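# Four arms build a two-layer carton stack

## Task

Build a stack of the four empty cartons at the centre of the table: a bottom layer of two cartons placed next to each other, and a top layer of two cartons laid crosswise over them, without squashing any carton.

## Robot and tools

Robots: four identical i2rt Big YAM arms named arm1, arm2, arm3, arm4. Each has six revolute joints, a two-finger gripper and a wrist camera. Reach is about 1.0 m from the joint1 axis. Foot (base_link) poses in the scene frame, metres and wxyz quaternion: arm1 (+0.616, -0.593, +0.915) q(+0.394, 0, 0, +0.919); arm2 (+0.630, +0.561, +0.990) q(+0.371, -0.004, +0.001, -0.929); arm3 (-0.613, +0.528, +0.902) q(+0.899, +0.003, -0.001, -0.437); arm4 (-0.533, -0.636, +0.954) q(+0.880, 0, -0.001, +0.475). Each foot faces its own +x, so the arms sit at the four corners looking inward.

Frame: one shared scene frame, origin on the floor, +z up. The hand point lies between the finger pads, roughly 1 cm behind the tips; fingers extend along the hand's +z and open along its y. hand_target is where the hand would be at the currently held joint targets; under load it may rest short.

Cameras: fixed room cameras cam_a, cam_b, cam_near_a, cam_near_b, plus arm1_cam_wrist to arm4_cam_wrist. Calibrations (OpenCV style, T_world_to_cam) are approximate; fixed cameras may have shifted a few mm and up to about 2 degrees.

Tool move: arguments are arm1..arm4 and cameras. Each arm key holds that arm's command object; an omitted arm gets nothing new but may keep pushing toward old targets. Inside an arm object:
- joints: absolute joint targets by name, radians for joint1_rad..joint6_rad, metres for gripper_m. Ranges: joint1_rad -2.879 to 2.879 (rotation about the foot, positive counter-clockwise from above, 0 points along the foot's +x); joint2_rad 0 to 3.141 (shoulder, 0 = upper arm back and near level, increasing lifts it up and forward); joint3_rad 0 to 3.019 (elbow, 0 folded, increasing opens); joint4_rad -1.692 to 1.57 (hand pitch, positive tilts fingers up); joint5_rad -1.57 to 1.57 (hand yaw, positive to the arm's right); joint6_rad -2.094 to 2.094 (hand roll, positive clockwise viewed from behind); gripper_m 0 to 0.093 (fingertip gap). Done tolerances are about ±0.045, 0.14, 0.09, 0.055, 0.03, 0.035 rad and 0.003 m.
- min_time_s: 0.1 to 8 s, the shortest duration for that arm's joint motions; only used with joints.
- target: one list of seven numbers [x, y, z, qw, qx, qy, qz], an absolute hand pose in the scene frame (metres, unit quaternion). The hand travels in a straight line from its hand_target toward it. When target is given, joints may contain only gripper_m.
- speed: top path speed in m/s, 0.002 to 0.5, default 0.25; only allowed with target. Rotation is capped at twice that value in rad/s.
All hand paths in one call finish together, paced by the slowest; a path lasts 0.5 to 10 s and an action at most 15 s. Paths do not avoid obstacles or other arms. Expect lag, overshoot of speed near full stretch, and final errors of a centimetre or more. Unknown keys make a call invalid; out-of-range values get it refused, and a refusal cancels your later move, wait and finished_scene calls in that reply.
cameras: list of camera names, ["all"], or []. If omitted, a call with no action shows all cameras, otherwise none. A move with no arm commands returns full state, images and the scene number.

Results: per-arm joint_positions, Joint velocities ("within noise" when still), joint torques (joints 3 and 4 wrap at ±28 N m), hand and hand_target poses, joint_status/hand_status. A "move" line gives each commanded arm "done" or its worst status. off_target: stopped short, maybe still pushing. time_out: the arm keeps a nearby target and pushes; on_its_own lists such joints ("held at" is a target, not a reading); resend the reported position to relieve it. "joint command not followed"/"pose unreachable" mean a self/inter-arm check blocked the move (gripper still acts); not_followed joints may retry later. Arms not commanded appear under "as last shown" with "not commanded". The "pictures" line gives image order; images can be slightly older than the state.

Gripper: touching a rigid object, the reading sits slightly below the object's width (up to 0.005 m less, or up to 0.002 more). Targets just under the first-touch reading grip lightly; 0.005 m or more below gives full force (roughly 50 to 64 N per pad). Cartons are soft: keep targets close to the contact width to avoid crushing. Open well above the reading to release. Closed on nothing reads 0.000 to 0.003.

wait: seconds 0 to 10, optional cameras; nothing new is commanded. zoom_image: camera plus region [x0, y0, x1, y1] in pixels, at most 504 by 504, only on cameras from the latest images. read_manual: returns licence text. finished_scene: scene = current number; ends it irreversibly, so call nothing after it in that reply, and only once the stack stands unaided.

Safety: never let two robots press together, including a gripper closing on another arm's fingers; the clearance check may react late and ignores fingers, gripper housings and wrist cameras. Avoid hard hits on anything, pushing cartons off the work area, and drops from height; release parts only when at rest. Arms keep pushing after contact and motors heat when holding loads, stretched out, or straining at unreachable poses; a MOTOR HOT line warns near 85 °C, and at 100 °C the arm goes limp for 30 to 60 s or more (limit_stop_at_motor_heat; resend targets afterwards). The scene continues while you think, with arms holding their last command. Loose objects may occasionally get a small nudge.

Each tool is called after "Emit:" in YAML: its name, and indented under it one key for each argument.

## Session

Emit:
move:

Emit:
zoom_image:
  camera: "cam_b"
  region: [340, 180, 540, 400]

Emit:
zoom_image:
  camera: "cam_near_b"
  region: [240, 250, 640, 500]

Emit:
zoom_image:
  camera: "cam_near_a"
  region: [200, 250, 640, 500]

Scene clock: 0.00 s.
Joint torques (N m): no reading
Heat: arm1: hottest joint1_rad 37 °C; arm2: hottest joint1_rad 35 °C; arm3: hottest joint1_rad 35 °C; arm4: hottest joint1_rad 41 °C.
Joint velocities: within noise
arm1.joint_positions: joint1_rad=+0.328 joint2_rad=+0.613 joint3_rad=+1.402 joint4_rad=-1.249 joint5_rad=-0.191 joint6_rad=-0.064 gripper_m=+0.09396
arm1.joint_status: not commanded
arm1.hand: x=+0.3884 y=-0.5100 z=+1.4810 quat_wxyz=(-0.063, +0.838, -0.127, -0.527) (m; scene frame)
arm1.hand_target: x=+0.3910 y=-0.5114 z=+1.4928 quat_wxyz=(-0.067, +0.831, -0.124, -0.538) (m; scene frame)
arm1.hand_status: not commanded
arm2.joint_positions: joint1_rad=+0.178 joint2_rad=+0.637 joint3_rad=+1.317 joint4_rad=-1.338 joint5_rad=+0.119 joint6_rad=+0.322 gripper_m=+0.09396
arm2.joint_status: not commanded
arm2.hand: x=+0.4686 y=+0.3728 z=+1.4915 quat_wxyz=(-0.216, -0.860, -0.247, +0.391) (m; scene frame)
arm2.hand_target: x=+0.4695 y=+0.3740 z=+1.5042 quat_wxyz=(-0.224, -0.854, -0.245, +0.401) (m; scene frame)
arm2.hand_status: not commanded
arm3.joint_positions: joint1_rad=-0.182 joint2_rad=+0.526 joint3_rad=+1.317 joint4_rad=-1.483 joint5_rad=-0.105 joint6_rad=-0.195 gripper_m=+0.09396
arm3.joint_status: not commanded
arm3.hand: x=-0.5119 y=+0.3684 z=+1.3946 quat_wxyz=(-0.369, -0.371, -0.825, +0.213) (m; scene frame)
arm3.hand_target: x=-0.5129 y=+0.3703 z=+1.4072 quat_wxyz=(-0.380, -0.368, -0.819, +0.222) (m; scene frame)
arm3.hand_status: not commanded
arm4.joint_positions: joint1_rad=+0.123 joint2_rad=+0.645 joint3_rad=+1.427 joint4_rad=-1.276 joint5_rad=-0.007 joint6_rad=-0.285 gripper_m=+0.09396
arm4.joint_status: not commanded
arm4.hand: x=-0.4240 y=-0.4131 z=+1.5181 quat_wxyz=(-0.469, +0.554, -0.655, -0.210) (m; scene frame)
arm4.hand_target: x=-0.4253 y=-0.4158 z=+1.5272 quat_wxyz=(-0.477, +0.551, -0.651, -0.213) (m; scene frame)
arm4.hand_status: not commanded
pictures: arm1_cam_wrist, arm2_cam_wrist, arm3_cam_wrist, arm4_cam_wrist, cam_a, cam_b, cam_near_a, cam_near_b
camera_calibration:
arm1_cam_wrist: T_world_to_cam=[[0.269501, 0.96282, -0.0186432, 0.413525], [0.840259, -0.244565, -0.483893, 0.269023], [-0.470461, 0.114744, -0.874929, 1.66139], [0, 0, 0, 1]] pos_world=[0.444122, -0.522991, 1.59148]
arm2_cam_wrist: T_world_to_cam=[[-0.595357, 0.783328, -0.178739, 0.254131], [0.792348, 0.535538, -0.292204, -0.130137], [-0.13317, -0.315589, -0.939505, 1.70654], [0, 0, 0, 1]] pos_world=[0.481673, 0.409192, 1.6107]
arm3_cam_wrist: T_world_to_cam=[[-0.766993, -0.636362, 0.0822444, -0.273324], [-0.632108, 0.727321, -0.267288, -0.214407], [0.110274, -0.256995, -0.960101, 1.6129], [0, 0, 0, 1]] pos_world=[-0.523027, 0.396518, 1.51372]
arm4_cam_wrist: T_world_to_cam=[[0.923272, -0.289782, 0.252181, -0.114035], [-0.167938, -0.894892, -0.413479, 0.190402], [0.345494, 0.339403, -0.874894, 1.7375], [0, 0, 0, 1]] pos_world=[-0.463035, -0.452369, 1.62761]

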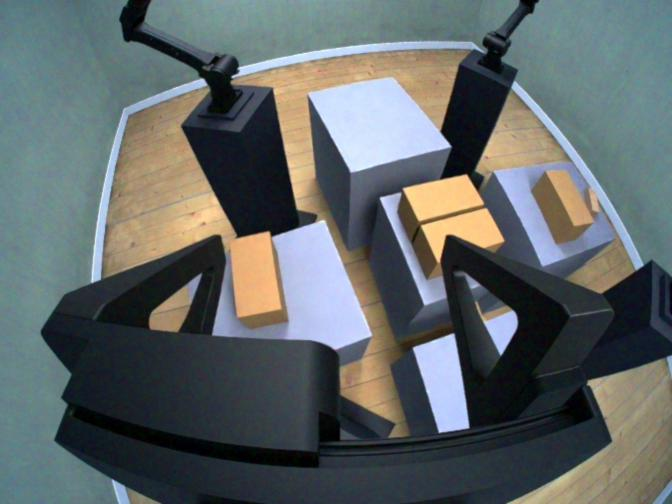

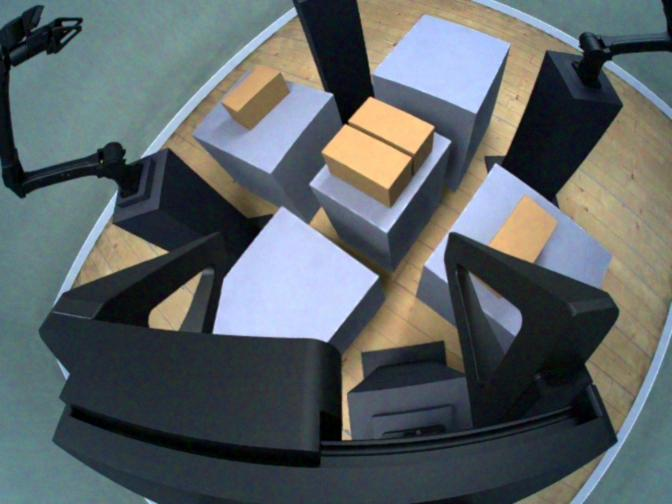

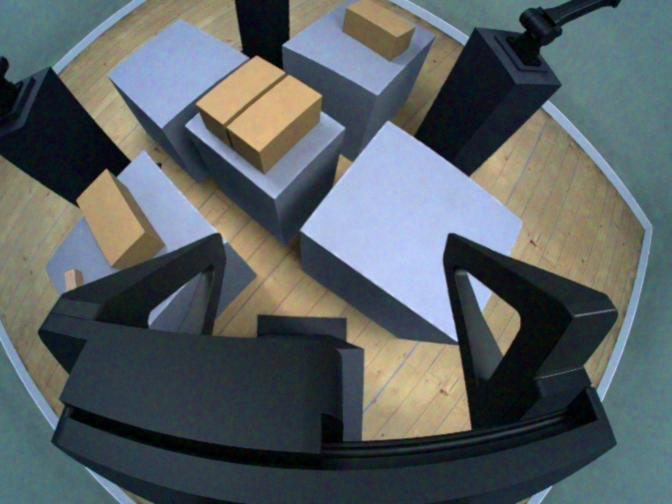

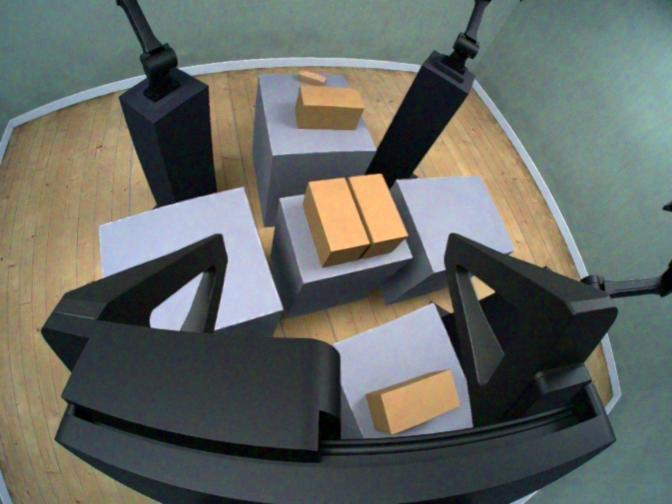

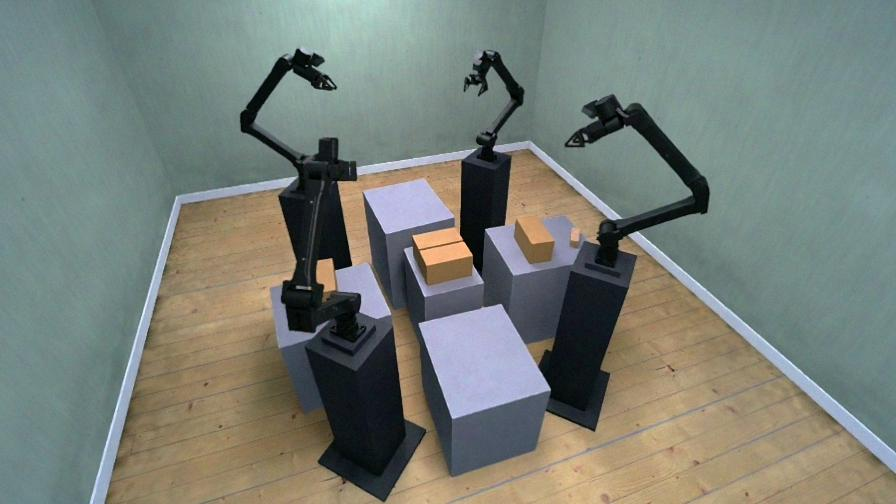

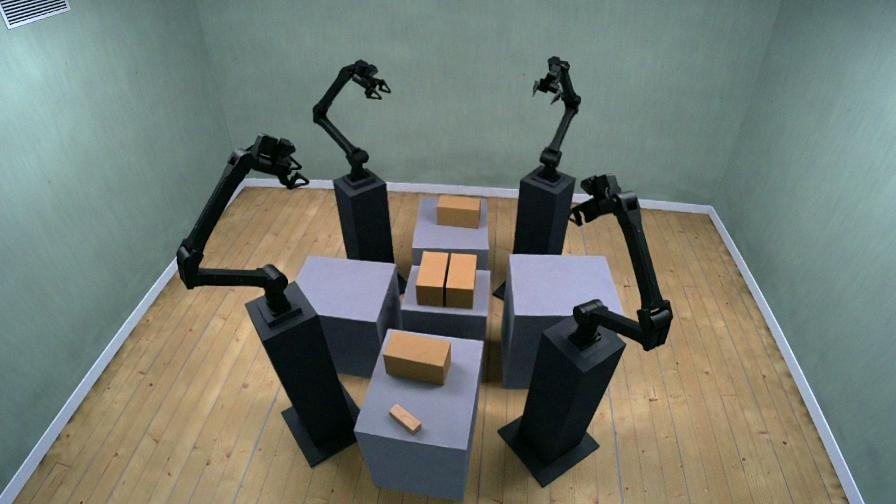

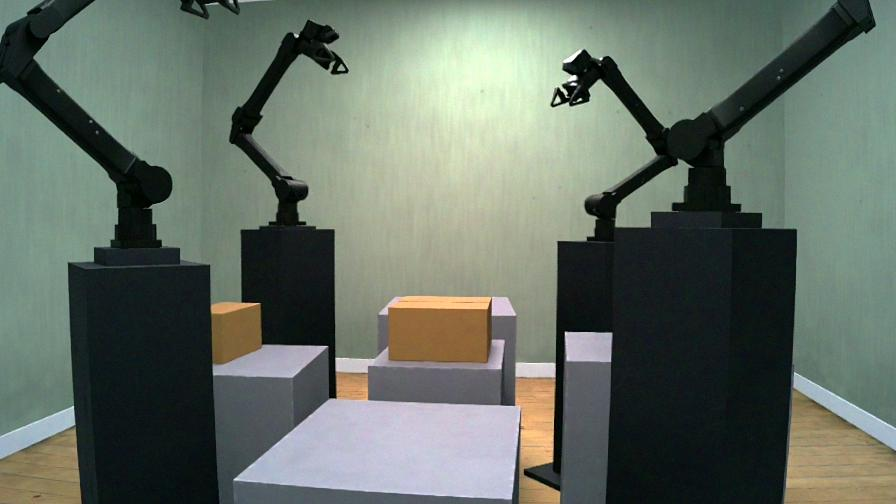

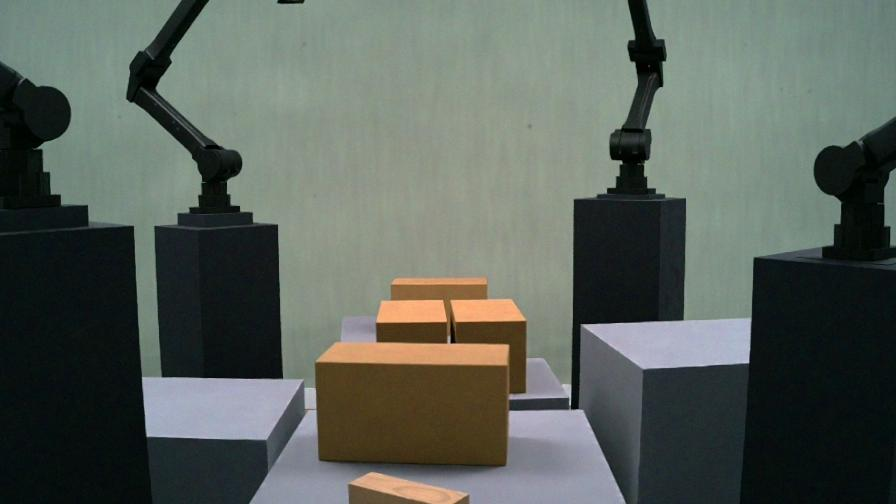

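Scaled by 2.291 from the camera's 896x504 image, which has a finer 1280x720 frame.

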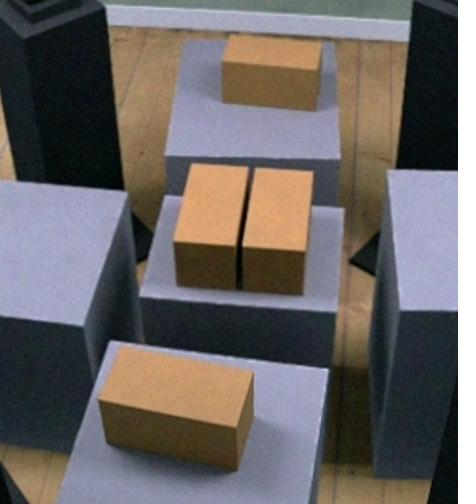

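Scaled by 1.260 from the camera's 896x504 image, which has a finer 1280x720 frame.

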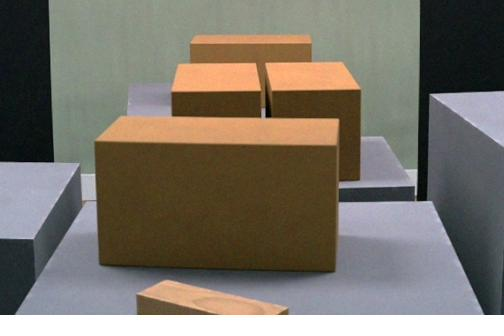

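Scaled by 1.145 from the camera's 896x504 image, which has a finer 1280x720 frame.

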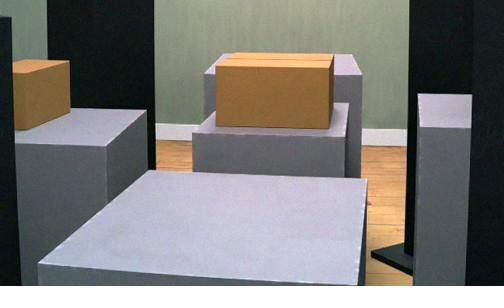

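Emit:
move:
  arm1: {"target": [0.195, -0.655, 0.70, 0, -0.9239, 0, 0.3827], "speed": 0.4, "joints": {"gripper_m": 0.0}}
  arm2: {"target": [0.265, 0.545, 0.775, 0.0234, -0.9222, 0.0564, 0.3820], "speed": 0.4, "joints": {"gripper_m": 0.0}}
  arm3: {"target": [-0.115, 0.575, 0.775, 0.3820, 0.0564, 0.9222, -0.0234], "speed": 0.4, "joints": {"gripper_m": 0.0}}
  arm4: {"target": [-0.185, -0.655, 0.70, 0.2588, 0, 0.9659, 0], "speed": 0.4, "joints": {"gripper_m": 0.0}}
  cameras: ["arm1_cam_wrist", "arm2_cam_wrist", "arm3_cam_wrist", "arm4_cam_wrist"]

Scene clock: 8.43 s.
Joint torques (N m): arm1=[1.03 -8.82 -0.36 2.11 0.22 0.05] | arm2=[1.61 0.91 11.33 1.32 -0.1 -0.04] | arm3=[0.85 -12.1 3.62 1.96 0.08 0.05] | arm4=[-1.2 -10.17 -1.33 1.47 0 -0.26]
Heat: arm1: hottest joint1_rad 37 °C; arm2: hottest joint1_rad 35 °C; arm3: hottest joint3_rad 36 °C; arm4: hottest joint1_rad 41 °C.
move: arm1 done; arm2 not_followed; arm3 off_target; arm4 done
Joint velocities: within noise
arm1.joint_positions: joint1_rad=+1.003 joint2_rad=+2.399 joint3_rad=+0.581 joint4_rad=+1.015 joint5_rad=+0.143 joint6_rad=+0.153 gripper_m=+0.00035
arm1.joint_status: all done
arm1.hand: x=+0.1948 y=-0.6496 z=+0.7038 quat_wxyz=(-0.001, +0.925, -0.008, -0.379) (m; scene frame)
arm1.hand_target: x=+0.1950 y=-0.6549 z=+0.7001 quat_wxyz=(+0.000, +0.924, +0.000, -0.383) (m; scene frame)
arm1.hand_status: done (0.007 m and 1.0 deg from the pose sent, 0.817 m and 25.2 deg at the start; pose on its path clipped on 25 of 128 steps)
arm2.joint_positions: joint1_rad=-0.476 joint2_rad=+0.620 joint3_rad=+0.049 joint4_rad=-0.256 joint5_rad=+0.091 joint6_rad=+0.184 gripper_m=+0.00037
arm2.joint_status: all done
arm2.on_its_own: joint1_rad is held at -0.468, not at its first target +0.178; joint3_rad is held at +0.073, not at its first target +1.341; joint4_rad is held at -0.268, not at its first target -1.333; joint5_rad is held at +0.087, not at its first target +0.119; joint6_rad is held at +0.185, not at its first target +0.322
arm2.hand: x=+0.3929 y=+0.5093 z=+1.0097 quat_wxyz=(-0.043, -0.929, -0.029, +0.367) (m; scene frame)
arm2.hand_target: x=+0.3861 y=+0.5044 z=+1.0214 quat_wxyz=(-0.049, -0.925, -0.033, +0.376) (m; scene frame)
arm2.hand_status: not_followed (0.270 m and 12.6 deg from the pose sent, 0.764 m and 45.2 deg at the start; pose on its path clipped on 47 of 98 steps; a joint's target at an end of its range on 43 of 98 steps)
arm3.joint_positions: joint1_rad=+1.062 joint2_rad=+2.079 joint3_rad=+0.661 joint4_rad=+0.584 joint5_rad=+0.208 joint6_rad=+0.211 gripper_m=+0.00059
arm3.joint_status: all done
arm3.hand: x=-0.1255 y=+0.5688 z=+0.7731 quat_wxyz=(-0.371, -0.063, -0.926, +0.028) (m; scene frame)
arm3.hand_target: x=-0.1154 y=+0.5750 z=+0.7751 quat_wxyz=(-0.382, -0.057, -0.922, +0.023) (m; scene frame)
arm3.hand_status: off_target (0.012 m and 1.6 deg from the pose sent, 0.764 m and 43.8 deg at the start; pose on its path clipped on 20 of 128 steps)
arm4.joint_positions: joint1_rad=-1.044 joint2_rad=+2.429 joint3_rad=+0.516 joint4_rad=+0.866 joint5_rad=-0.031 joint6_rad=-0.052 gripper_m=+0.00019
arm4.joint_status: all done
arm4.hand: x=-0.1838 y=-0.6498 z=+0.7061 quat_wxyz=(-0.260, +0.003, -0.966, -0.002) (m; scene frame)
arm4.hand_target: x=-0.1851 y=-0.6548 z=+0.7002 quat_wxyz=(-0.259, +0.000, -0.966, +0.000) (m; scene frame)
arm4.hand_status: done (0.008 m and 0.4 deg from the pose sent, 0.886 m and 82.1 deg at the start; pose on its path clipped on 52 of 128 steps)
pictures: arm1_cam_wrist, arm2_cam_wrist, arm3_cam_wrist, arm4_cam_wrist
pose unreachable (arm2 arm): on one or more control steps of this call this arm could not follow its commanded pose, so it was not sent that pose on those steps. On the call's last step it was still not sent that pose. It may still have moved: this result reports where it is.
cause: moving toward the commanded pose would bring two parts of the arm too close to each other (its shoulder (the part past joint 1) and its forearm (the part past joint 3), 26 mm apart when it was first held).
camera_calibration:
arm1_cam_wrist: T_world_to_cam=[[0.00357187, 0.999994, 0.000233391, 0.648321], [0.986697, -0.00348644, -0.162533, -0.0767129], [-0.162531, 0.000810831, -0.986703, 0.851081], [0, 0, 0, 1]] pos_world=[0.211703, -0.649275, 0.827145]
arm2_cam_wrist: T_world_to_cam=[[-0.0884057, 0.99425, -0.06043, -0.410076], [0.986634, 0.0790686, -0.142481, -0.279061], [-0.136883, -0.0722184, -0.987951, 1.21333], [0, 0, 0, 1]] pos_world=[0.405163, 0.517408, 1.13417]
arm3_cam_wrist: T_world_to_cam=[[-0.133319, -0.991043, 0.00776291, 0.540489], [-0.979316, 0.13053, -0.154604, -0.0732511], [0.152206, -0.028214, -0.987946, 0.921786], [0, 0, 0, 1]] pos_world=[-0.13998, 0.571217, 0.895154]
arm4_cam_wrist: T_world_to_cam=[[0.0179772, -0.999838, 0.000241794, -0.649458], [-0.995587, -0.0178785, 0.0921284, -0.256045], [-0.0921092, -0.00189694, -0.995747, 0.807601], [0, 0, 0, 1]] pos_world=[-0.168852, -0.652399, 0.827913]

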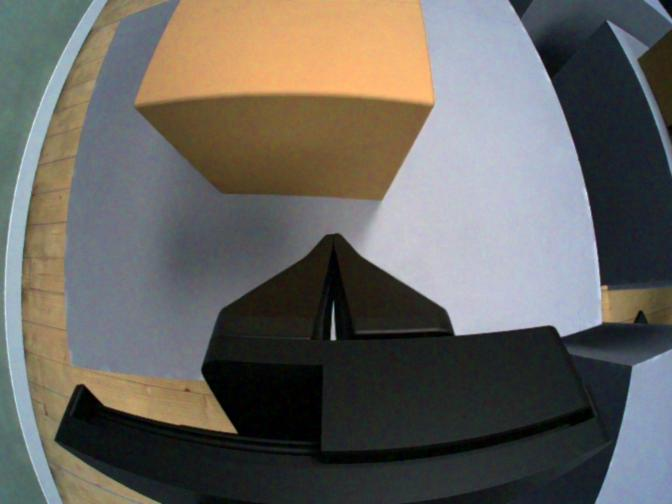

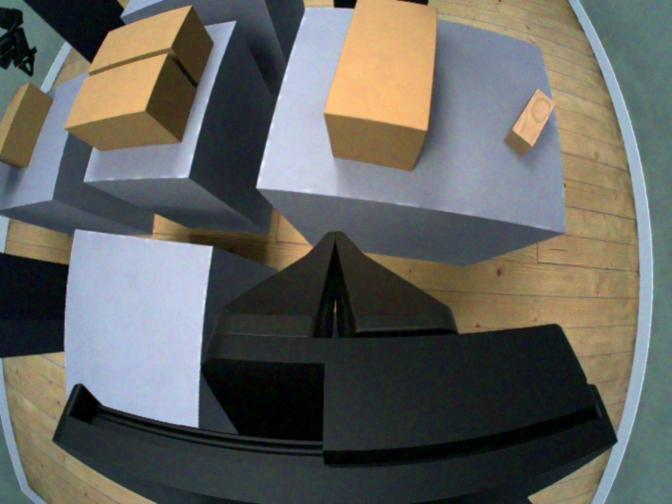

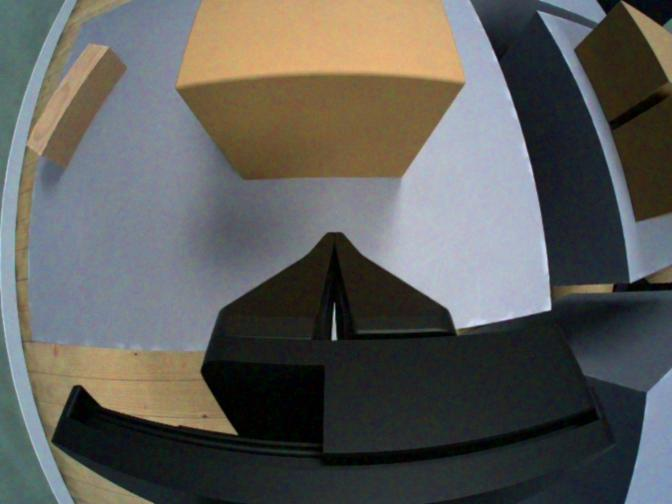

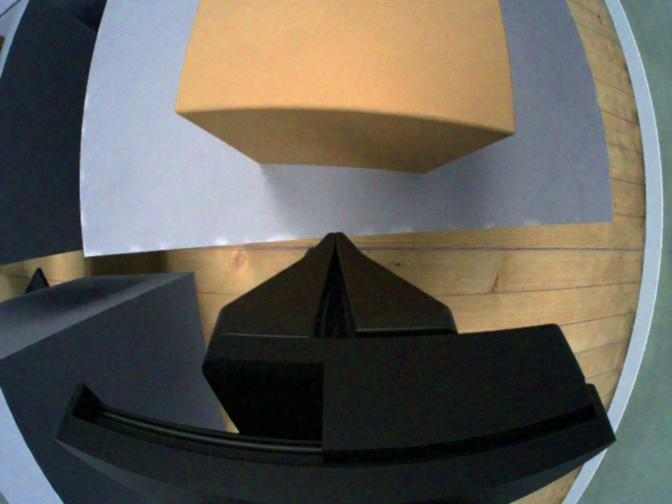

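Emit:
move:
  arm1: {"target": [0.162, -0.681, 0.700, 0.0117, -0.9235, 0.0282, 0.3825], "speed": 0.2}
  arm2: {"joints": {"joint1_rad": -0.68, "joint2_rad": 2.47, "joint3_rad": 0.54, "joint4_rad": 1.12, "joint5_rad": 0.16, "joint6_rad": 0.16}, "min_time_s": 2.2}
  arm3: {"target": [-0.080, 0.579, 0.765, 0.3820, 0.0564, 0.9222, -0.0234], "speed": 0.2}
  arm4: {"target": [-0.160, -0.666, 0.694, 0.2587, 0.0295, 0.9655, -0.0079], "speed": 0.2}
  cameras: ["arm1_cam_wrist", "arm2_cam_wrist", "arm3_cam_wrist", "arm4_cam_wrist", "cam_near_b"]

Scene clock: 17.40 s.
Joint torques (N m): arm1=[0.79 -11.93 0.28 0.95 0.27 0.16] | arm2=[0.09 -9.35 -1.06 2.8 0.27 -0.14] | arm3=[0.5 -13.22 4.12 1.09 0.08 0.04] | arm4=[-1.14 -11.58 -0.7 0.76 0.2 -0.08]
Heat: arm1: hottest joint1_rad 37 °C; arm2: hottest joint1_rad 35 °C; arm3: hottest joint3_rad 36 °C; arm4: hottest joint1_rad 41 °C.
move: arm1 done; arm2 done; arm3 done; arm4 done
Joint velocities: within noise
arm1.joint_positions: joint1_rad=+1.082 joint2_rad=+2.399 joint3_rad=+0.676 joint4_rad=+0.898 joint5_rad=+0.238 joint6_rad=+0.240 gripper_m=+0.00035
arm1.joint_status: not commanded
arm1.hand: x=+0.1673 y=-0.6748 z=+0.6954 quat_wxyz=(-0.015, +0.925, -0.029, -0.378) (m; scene frame)
arm1.hand_target: x=+0.1620 y=-0.6810 z=+0.7001 quat_wxyz=(-0.012, +0.923, -0.028, -0.383) (m; scene frame)
arm1.hand_status: done (0.009 m and 0.6 deg from the pose sent, 0.046 m and 2.7 deg at the start)
arm2.joint_positions: joint1_rad=-0.670 joint2_rad=+2.459 joint3_rad=+0.535 joint4_rad=+1.099 joint5_rad=+0.156 joint6_rad=+0.170 gripper_m=+0.00037
arm2.joint_status: all done
arm2.hand: x=+0.2339 y=+0.5534 z=+0.7710 quat_wxyz=(+0.024, -0.925, +0.066, +0.373) (m; scene frame)
arm2.hand_target: x=+0.2311 y=+0.5579 z=+0.7706 quat_wxyz=(+0.029, -0.922, +0.067, +0.380) (m; scene frame)
arm2.hand_status: not commanded
arm3.joint_positions: joint1_rad=+1.062 joint2_rad=+2.134 joint3_rad=+0.766 joint4_rad=+0.556 joint5_rad=+0.205 joint6_rad=+0.208 gripper_m=+0.00059
arm3.joint_status: not commanded
arm3.hand: x=-0.0870 y=+0.5754 z=+0.7665 quat_wxyz=(-0.381, -0.062, -0.922, +0.024) (m; scene frame)
arm3.hand_target: x=-0.0802 y=+0.5790 z=+0.7651 quat_wxyz=(-0.382, -0.057, -0.922, +0.023) (m; scene frame)
arm3.hand_status: done (0.008 m and 0.7 deg from the pose sent, 0.047 m and 1.6 deg at the start)
arm4.joint_positions: joint1_rad=-1.059 joint2_rad=+2.429 joint3_rad=+0.582 joint4_rad=+0.811 joint5_rad=-0.012 joint6_rad=-0.029 gripper_m=+0.00019
arm4.joint_status: not commanded
arm4.hand: x=-0.1578 y=-0.6600 z=+0.6999 quat_wxyz=(-0.265, -0.018, -0.964, +0.006) (m; scene frame)
arm4.hand_target: x=-0.1601 y=-0.6660 z=+0.6942 quat_wxyz=(-0.259, -0.030, -0.965, +0.008) (m; scene frame)
arm4.hand_status: done (0.009 m and 1.6 deg from the pose sent, 0.031 m and 3.9 deg at the start)
pictures: arm1_cam_wrist, arm2_cam_wrist, arm3_cam_wrist, arm4_cam_wrist, cam_near_b
camera_calibration:
arm1_cam_wrist: T_world_to_cam=[[0.0529392, 0.998542, 0.0105201, 0.657206], [0.985636, -0.0505573, -0.161141, -0.0835293], [-0.160374, 0.0188997, -0.986875, 0.85028], [0, 0, 0, 1]] pos_world=[0.1839, -0.676541, 0.818747]
arm2_cam_wrist: T_world_to_cam=[[0.13811, 0.990402, -0.00544653, -0.57557], [0.978464, -0.137293, -0.154137, -0.0290683], [-0.153405, 0.0159585, -0.988035, 0.91399], [0, 0, 0, 1]] pos_world=[0.248145, 0.551469, 0.895438]
arm3_cam_wrist: T_world_to_cam=[[-0.129078, -0.991633, 0.00150628, 0.557811], [-0.976256, 0.12681, -0.175622, -0.0188811], [0.173962, -0.0241395, -0.984457, 0.906471], [0, 0, 0, 1]] pos_world=[-0.104123, 0.57742, 0.888225]
arm4_cam_wrist: T_world_to_cam=[[-0.0264855, -0.999636, 0.00521271, -0.670533], [-0.996343, 0.0268213, 0.0811224, -0.1927], [-0.0812327, -0.00304508, -0.996691, 0.805451], [0, 0, 0, 1]] pos_world=[-0.144326, -0.662667, 0.821913]

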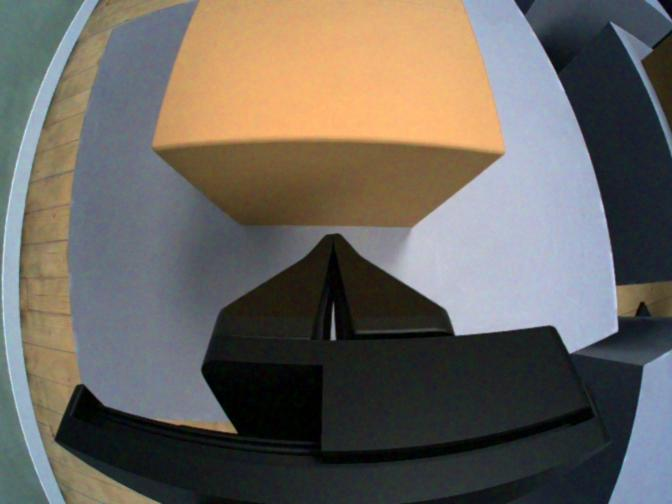

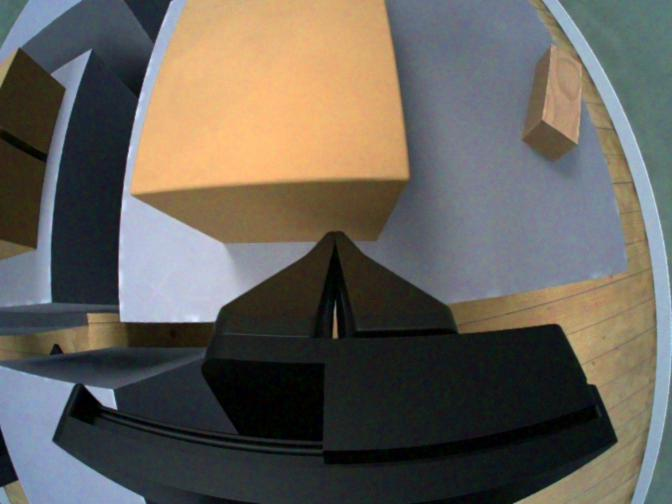

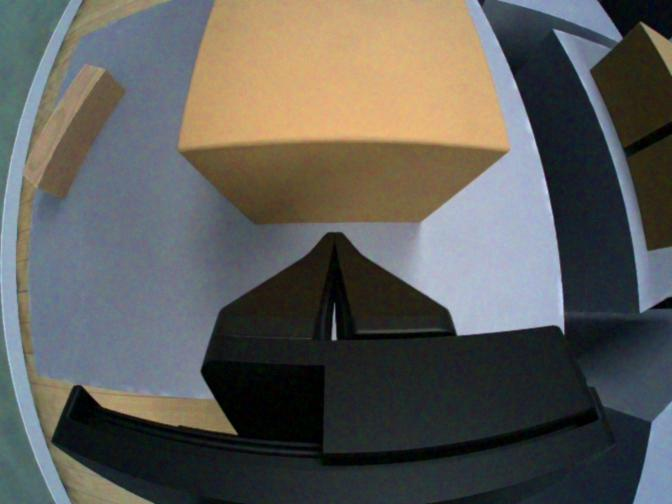

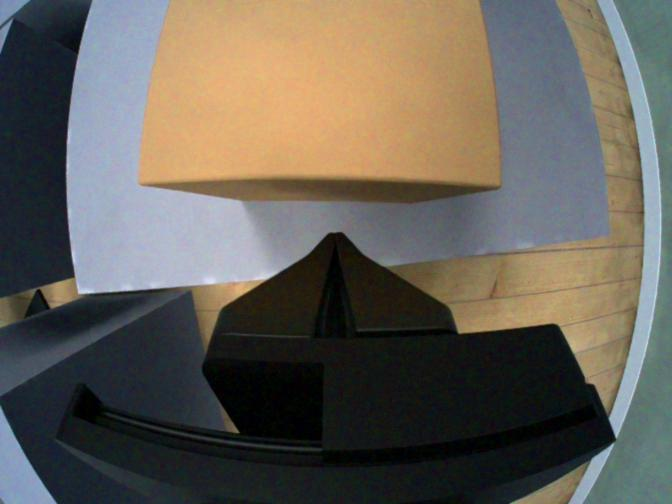

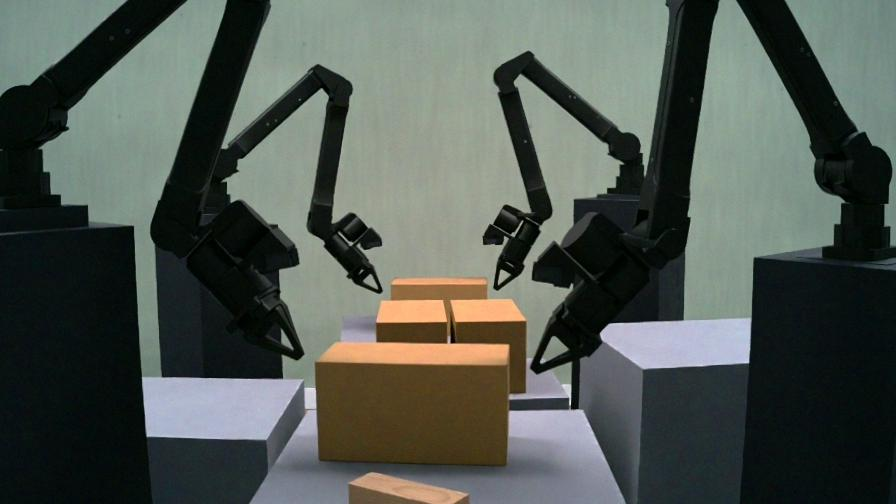

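Emit:
move:
  arm1: {"target": [0.157, -0.687, 0.702, 0.0117, -0.9235, 0.0282, 0.3825], "speed": 0.15}
  arm2: {"target": [0.223, 0.531, 0.775, 0.0234, -0.9222, 0.0564, 0.3820], "speed": 0.15}
  arm3: {"target": [-0.074, 0.575, 0.768, 0.3820, 0.0564, 0.9222, -0.0234], "speed": 0.15}
  arm4: {"target": [-0.154, -0.661, 0.694, 0.2587, 0.0295, 0.9655, -0.0079], "speed": 0.15}

Emit:
move:
  arm1: {"target": [0.082, -0.677, 0.700, 0.0117, -0.9235, 0.0282, 0.3825], "speed": 0.09}
  arm2: {"target": [0.161, 0.537, 0.775, 0.0234, -0.9222, 0.0564, 0.3820], "speed": 0.09}
  arm3: {"target": [0.000, 0.5635, 0.770, 0.3820, 0.0564, 0.9222, -0.0234], "speed": 0.09}
  arm4: {"target": [-0.085, -0.666, 0.693, 0.2587, 0.0295, 0.9655, -0.0079], "speed": 0.09}
  cameras: ["arm1_cam_wrist", "arm2_cam_wrist", "arm3_cam_wrist", "arm4_cam_wrist", "cam_near_b"]

Scene clock: 22.37 s.
Joint torques (N m): arm1=[1.2 -12.75 0.32 0.98 0.28 0.16] | arm2=[1.44 -10.75 -0.9 1.48 0.31 0.06] | arm3=[-0.38 -13.8 4.29 1.06 0.06 0.04] | arm4=[0.44 -11.99 -0.57 0.76 0.21 -0.1]
Heat: arm1: hottest joint1_rad 37 °C; arm2: hottest joint1_rad 35 °C; arm3: hottest joint3_rad 36 °C; arm4: hottest joint1_rad 41 °C.
move: arm1 off_target; arm2 done; arm3 done; arm4 done
Joint velocities: within noise
arm1.joint_positions: joint1_rad=+1.090 joint2_rad=+2.399 joint3_rad=+0.690 joint4_rad=+0.874 joint5_rad=+0.246 joint6_rad=+0.250 gripper_m=+0.00035
arm1.joint_status: not commanded
arm1.hand: x=+0.1649 y=-0.6780 z=+0.6930 quat_wxyz=(-0.017, +0.927, -0.030, -0.374) (m; scene frame)
arm1.hand_target: x=+0.1571 y=-0.6870 z=+0.7020 quat_wxyz=(-0.012, +0.923, -0.028, -0.383) (m; scene frame)
arm1.hand_status: off_target (0.015 m and 1.2 deg from the pose sent, 0.017 m and 0.7 deg at the start)
arm2.joint_positions: joint1_rad=-0.606 joint2_rad=+2.459 joint3_rad=+0.549 joint4_rad=+1.086 joint5_rad=+0.193 joint6_rad=+0.192 gripper_m=+0.00037
arm2.joint_status: not commanded
arm2.hand: x=+0.2298 y=+0.5340 z=+0.7702 quat_wxyz=(+0.025, -0.924, +0.054, +0.377) (m; scene frame)
arm2.hand_target: x=+0.2230 y=+0.5310 z=+0.7750 quat_wxyz=(+0.023, -0.922, +0.056, +0.382) (m; scene frame)
arm2.hand_status: done (0.009 m and 0.8 deg from the pose sent, 0.025 m and 1.5 deg at the start)
arm3.joint_positions: joint1_rad=+1.062 joint2_rad=+2.134 joint3_rad=+0.778 joint4_rad=+0.540 joint5_rad=+0.197 joint6_rad=+0.199 gripper_m=+0.00059
arm3.joint_status: not commanded
arm3.hand: x=-0.0837 y=+0.5774 z=+0.7664 quat_wxyz=(-0.378, -0.056, -0.924, +0.023) (m; scene frame)
arm3.hand_target: x=-0.0741 y=+0.5749 z=+0.7682 quat_wxyz=(-0.382, -0.056, -0.922, +0.023) (m; scene frame)
arm3.hand_status: done (0.010 m and 0.5 deg from the pose sent, 0.013 m and 0.7 deg at the start)
arm4.joint_positions: joint1_rad=-1.059 joint2_rad=+2.429 joint3_rad=+0.595 joint4_rad=+0.793 joint5_rad=-0.003 joint6_rad=-0.013 gripper_m=+0.00019
arm4.joint_status: not commanded
arm4.hand: x=-0.1542 y=-0.6618 z=+0.6979 quat_wxyz=(-0.262, -0.026, -0.965, +0.008) (m; scene frame)
arm4.hand_target: x=-0.1541 y=-0.6610 z=+0.6941 quat_wxyz=(-0.259, -0.030, -0.965, +0.008) (m; scene frame)
arm4.hand_status: done (0.004 m and 0.6 deg from the pose sent, 0.007 m and 1.6 deg at the start)
pictures: none

Scene clock: 23.87 s.
Joint torques (N m): arm1=[-2.55 -13.68 5.14 1.68 0.21 0.03] | arm2=[-1.49 -13.51 3.96 2.04 0.11 -0.11] | arm3=[-1.73 -15.33 9.09 1.77 0.26 0.04] | arm4=[0.44 -15.62 4.67 1.4 0.17 -0.1]
Heat: arm1: hottest joint1_rad 37 °C; arm2: hottest joint1_rad 35 °C; arm3: hottest joint3_rad 36 °C; arm4: hottest joint1_rad 41 °C.
move: arm1 off_target; arm2 off_target; arm3 off_target; arm4 off_target
Joint velocities: within noise
arm1.joint_positions: joint1_rad=+1.058 joint2_rad=+2.394 joint3_rad=+0.803 joint4_rad=+0.686 joint5_rad=+0.198 joint6_rad=+0.207 gripper_m=+0.00035
arm1.joint_status: not commanded
arm1.hand: x=+0.1329 y=-0.6795 z=+0.6788 quat_wxyz=(-0.017, +0.941, -0.013, -0.338) (m; scene frame)
arm1.hand_target: x=+0.0847 y=-0.6759 z=+0.7032 quat_wxyz=(-0.013, +0.923, -0.028, -0.383) (m; scene frame)
arm1.hand_status: off_target (0.055 m and 5.8 deg from the pose sent, 0.083 m and 1.2 deg at the start)
arm2.joint_positions: joint1_rad=-0.624 joint2_rad=+2.431 joint3_rad=+0.639 joint4_rad=+0.890 joint5_rad=+0.167 joint6_rad=+0.178 gripper_m=+0.00036
arm2.joint_status: not commanded
arm2.hand: x=+0.2058 y=+0.5333 z=+0.7543 quat_wxyz=(+0.026, -0.939, +0.048, +0.339) (m; scene frame)
arm2.hand_target: x=+0.1629 y=+0.5375 z=+0.7770 quat_wxyz=(+0.024, -0.922, +0.056, +0.382) (m; scene frame)
arm2.hand_status: off_target (0.050 m and 5.4 deg from the pose sent, 0.069 m and 0.8 deg at the start)
arm3.joint_positions: joint1_rad=+1.033 joint2_rad=+2.185 joint3_rad=+0.914 joint4_rad=+0.374 joint5_rad=+0.161 joint6_rad=+0.165 gripper_m=+0.00059
arm3.joint_status: not commanded
arm3.hand: x=-0.0520 y=+0.5723 z=+0.7476 quat_wxyz=(-0.338, -0.045, -0.940, +0.025) (m; scene frame)
arm3.hand_target: x=-0.0042 y=+0.5625 z=+0.7738 quat_wxyz=(-0.382, -0.056, -0.922, +0.024) (m; scene frame)
arm3.hand_status: off_target (0.057 m and 5.5 deg from the pose sent, 0.085 m and 0.5 deg at the start)
arm4.joint_positions: joint1_rad=-1.059 joint2_rad=+2.422 joint3_rad=+0.705 joint4_rad=+0.568 joint5_rad=-0.003 joint6_rad=-0.013 gripper_m=+0.00019
arm4.joint_status: not commanded
arm4.hand: x=-0.1358 y=-0.6630 z=+0.6790 quat_wxyz=(-0.210, -0.027, -0.977, +0.006) (m; scene frame)
arm4.hand_target: x=-0.0870 y=-0.6659 z=+0.6959 quat_wxyz=(-0.259, -0.030, -0.966, +0.008) (m; scene frame)
arm4.hand_status: off_target (0.053 m and 5.8 deg from the pose sent, 0.069 m and 0.6 deg at the start)
pictures: arm1_cam_wrist, arm2_cam_wrist, arm3_cam_wrist, arm4_cam_wrist, cam_near_b
camera_calibration:
arm1_cam_wrist: T_world_to_cam=[[0.0241811, 0.999337, 0.0272228, 0.656806], [0.996895, -0.022063, -0.0755879, -0.0927211], [-0.0749371, 0.0289661, -0.996767, 0.830763], [0, 0, 0, 1]] pos_world=[0.138806, -0.68248, 0.803189]
arm2_cam_wrist: T_world_to_cam=[[0.10537, 0.994314, 0.0153752, -0.563003], [0.991169, -0.10376, -0.0825666, -0.0813772], [-0.0805018, 0.0239395, -0.996467, 0.880618], [0, 0, 0, 1]] pos_world=[0.210874, 0.530276, 0.879444]
arm3_cam_wrist: T_world_to_cam=[[-0.0964587, -0.995129, 0.020341, 0.548863], [-0.991885, 0.0944034, -0.0851646, -0.0375465], [0.0828295, -0.0283908, -0.996159, 0.888232], [0, 0, 0, 1]] pos_world=[-0.0578709, 0.574952, 0.870458]
arm4_cam_wrist: T_world_to_cam=[[-0.0437157, -0.999042, 0.00202945, -0.672664], [-0.980155, 0.0432822, 0.193448, -0.23223], [-0.193351, 0.00646755, -0.981108, 0.76693], [0, 0, 0, 1]] pos_world=[-0.108741, -0.666929, 0.798732]

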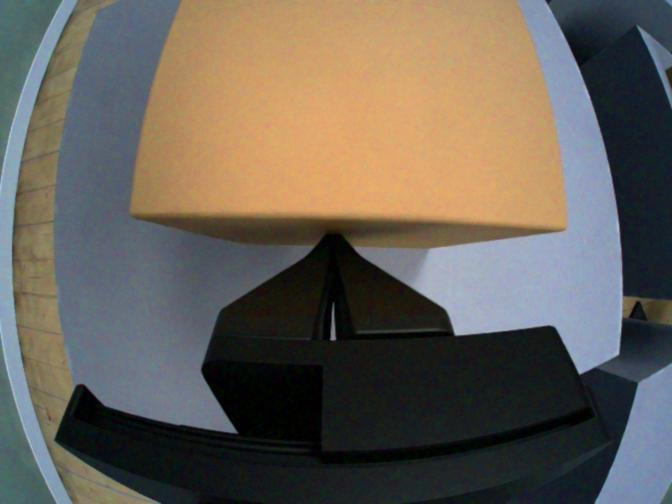

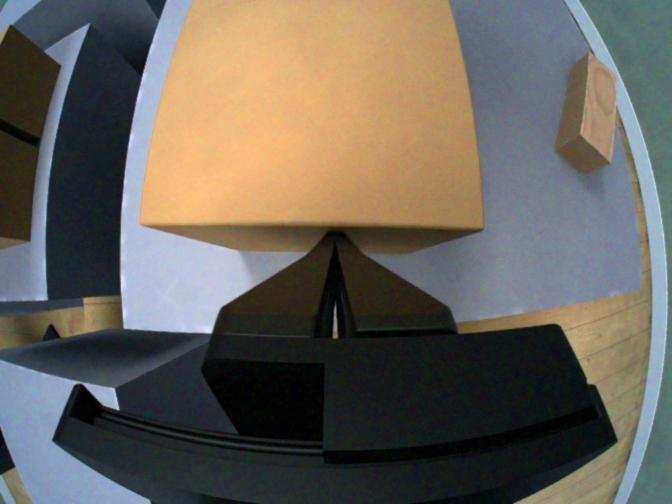

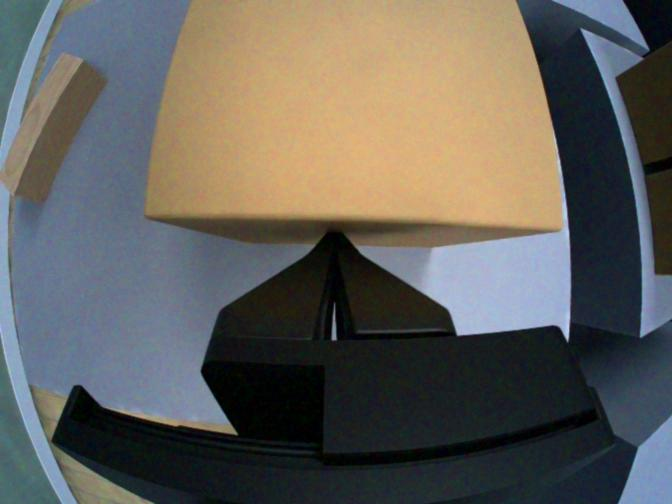

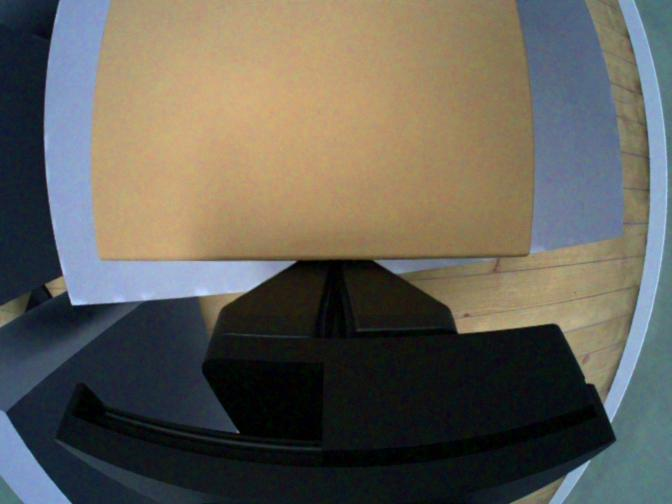

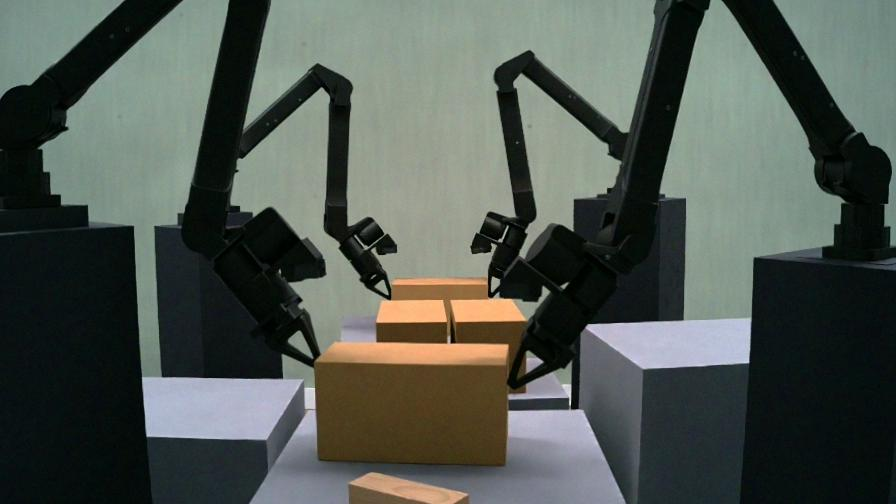

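Emit:
move:
  arm1: {"target": [0.082, -0.677, 0.950, 0.0117, -0.9235, 0.0282, 0.3825], "speed": 0.17}
  arm2: {"target": [0.161, 0.537, 0.925, 0.0234, -0.9222, 0.0564, 0.3820], "speed": 0.17}
  arm3: {"target": [0.000, 0.5635, 0.945, 0.3820, 0.0564, 0.9222, -0.0234], "speed": 0.17}
  arm4: {"target": [-0.085, -0.666, 0.935, 0.2587, 0.0295, 0.9655, -0.0079], "speed": 0.17}
  cameras: ["cam_b", "cam_near_a", "cam_near_b"]

Scene clock: 30.30 s.
Joint torques (N m): arm1=[-2.14 -12.45 10.02 2.06 0.36 0.05] | arm2=[0.21 -12.1 6.8 2.67 0.16 -0.08] | arm3=[-1.08 -17.2 11.82 2.4 0.35 0.08] | arm4=[0.32 -12.1 12.26 1.94 0.14 -0.09]
Heat: arm1: hottest joint1_rad 37 °C; arm2: hottest joint1_rad 35 °C; arm3: hottest joint3_rad 36 °C; arm4: hottest joint1_rad 41 °C.
move: arm1 off_target; arm2 off_target; arm3 off_target; arm4 off_target
Joint velocities: within noise
arm1.joint_positions: joint1_rad=+1.053 joint2_rad=+1.680 joint3_rad=+0.702 joint4_rad=+0.032 joint5_rad=+0.194 joint6_rad=+0.207 gripper_m=+0.00035
arm1.joint_status: not commanded
arm1.hand: x=+0.1345 y=-0.6770 z=+0.8995 quat_wxyz=(-0.021, +0.947, -0.013, -0.319) (m; scene frame)
arm1.hand_target: x=+0.0872 y=-0.6756 z=+0.9527 quat_wxyz=(-0.013, +0.923, -0.028, -0.383) (m; scene frame)
arm1.hand_status: off_target (0.073 m and 8.0 deg from the pose sent, 0.276 m and 5.8 deg at the start; pose on its path clipped on 4 of 65 steps)
arm2.joint_positions: joint1_rad=-0.628 joint2_rad=+1.889 joint3_rad=+0.516 joint4_rad=+0.464 joint5_rad=+0.167 joint6_rad=+0.177 gripper_m=+0.00036
arm2.joint_status: not commanded
arm2.hand: x=+0.1979 y=+0.5341 z=+0.8943 quat_wxyz=(+0.028, -0.940, +0.049, +0.336) (m; scene frame)
arm2.hand_target: x=+0.1627 y=+0.5374 z=+0.9259 quat_wxyz=(+0.024, -0.922, +0.056, +0.382) (m; scene frame)
arm2.hand_status: off_target (0.048 m and 5.8 deg from the pose sent, 0.176 m and 5.4 deg at the start)
arm3.joint_positions: joint1_rad=+1.027 joint2_rad=+1.813 joint3_rad=+0.909 joint4_rad=-0.057 joint5_rad=+0.161 joint6_rad=+0.164 gripper_m=+0.00059
arm3.joint_status: not commanded
arm3.hand: x=-0.0583 y=+0.5676 z=+0.8838 quat_wxyz=(-0.308, -0.045, -0.950, +0.031) (m; scene frame)
arm3.hand_target: x=-0.0072 y=+0.5624 z=+0.9485 quat_wxyz=(-0.382, -0.056, -0.922, +0.024) (m; scene frame)
arm3.hand_status: off_target (0.085 m and 9.1 deg from the pose sent, 0.204 m and 5.6 deg at the start)
arm4.joint_positions: joint1_rad=-1.059 joint2_rad=+1.614 joint3_rad=+0.573 joint4_rad=-0.133 joint5_rad=-0.002 joint6_rad=-0.013 gripper_m=+0.00019
arm4.joint_status: not commanded
arm4.hand: x=-0.1383 y=-0.6634 z=+0.9017 quat_wxyz=(-0.198, -0.027, -0.980, +0.006) (m; scene frame)
arm4.hand_target: x=-0.0890 y=-0.6657 z=+0.9379 quat_wxyz=(-0.259, -0.029, -0.966, +0.008) (m; scene frame)
arm4.hand_status: off_target (0.063 m and 7.2 deg from the pose sent, 0.261 m and 5.7 deg at the start)
pictures: cam_b, cam_near_a, cam_near_b

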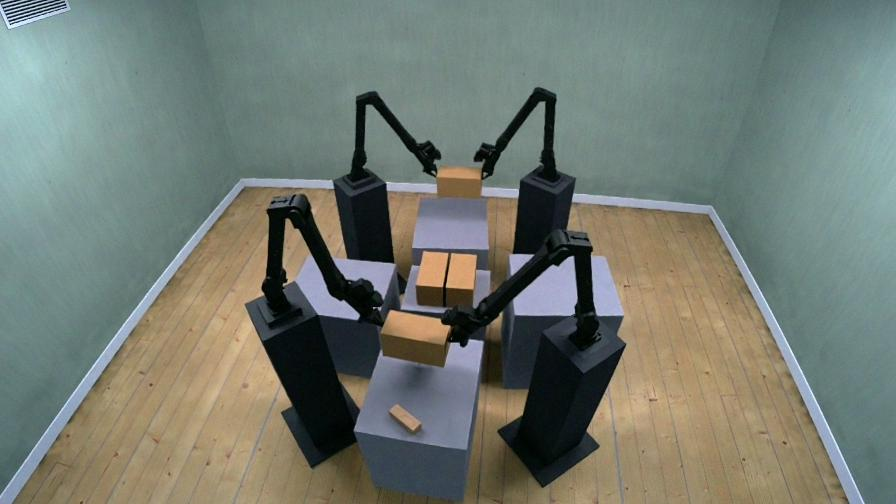

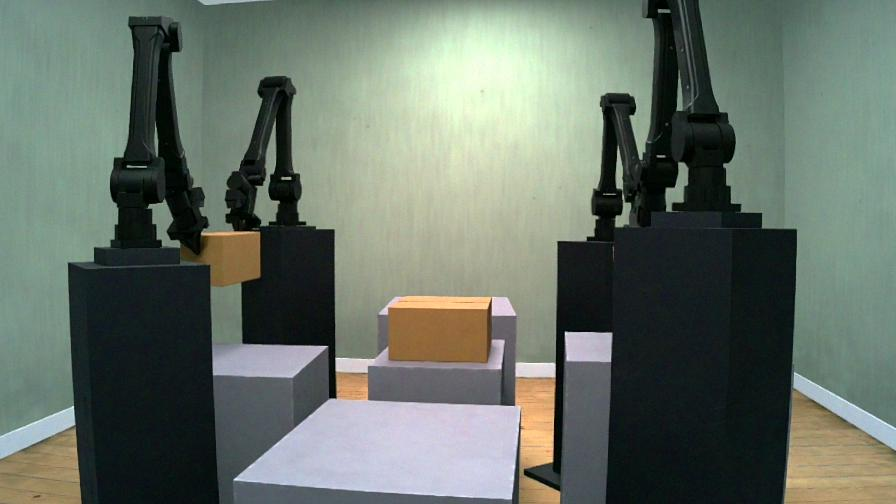

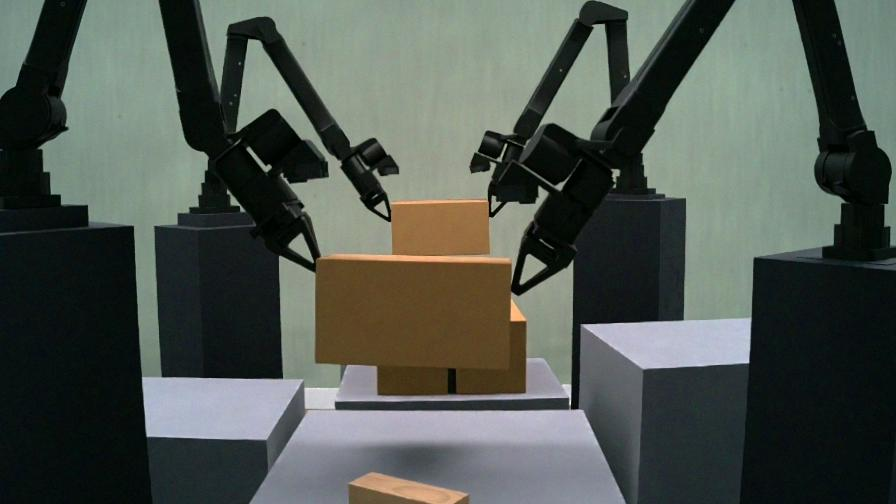

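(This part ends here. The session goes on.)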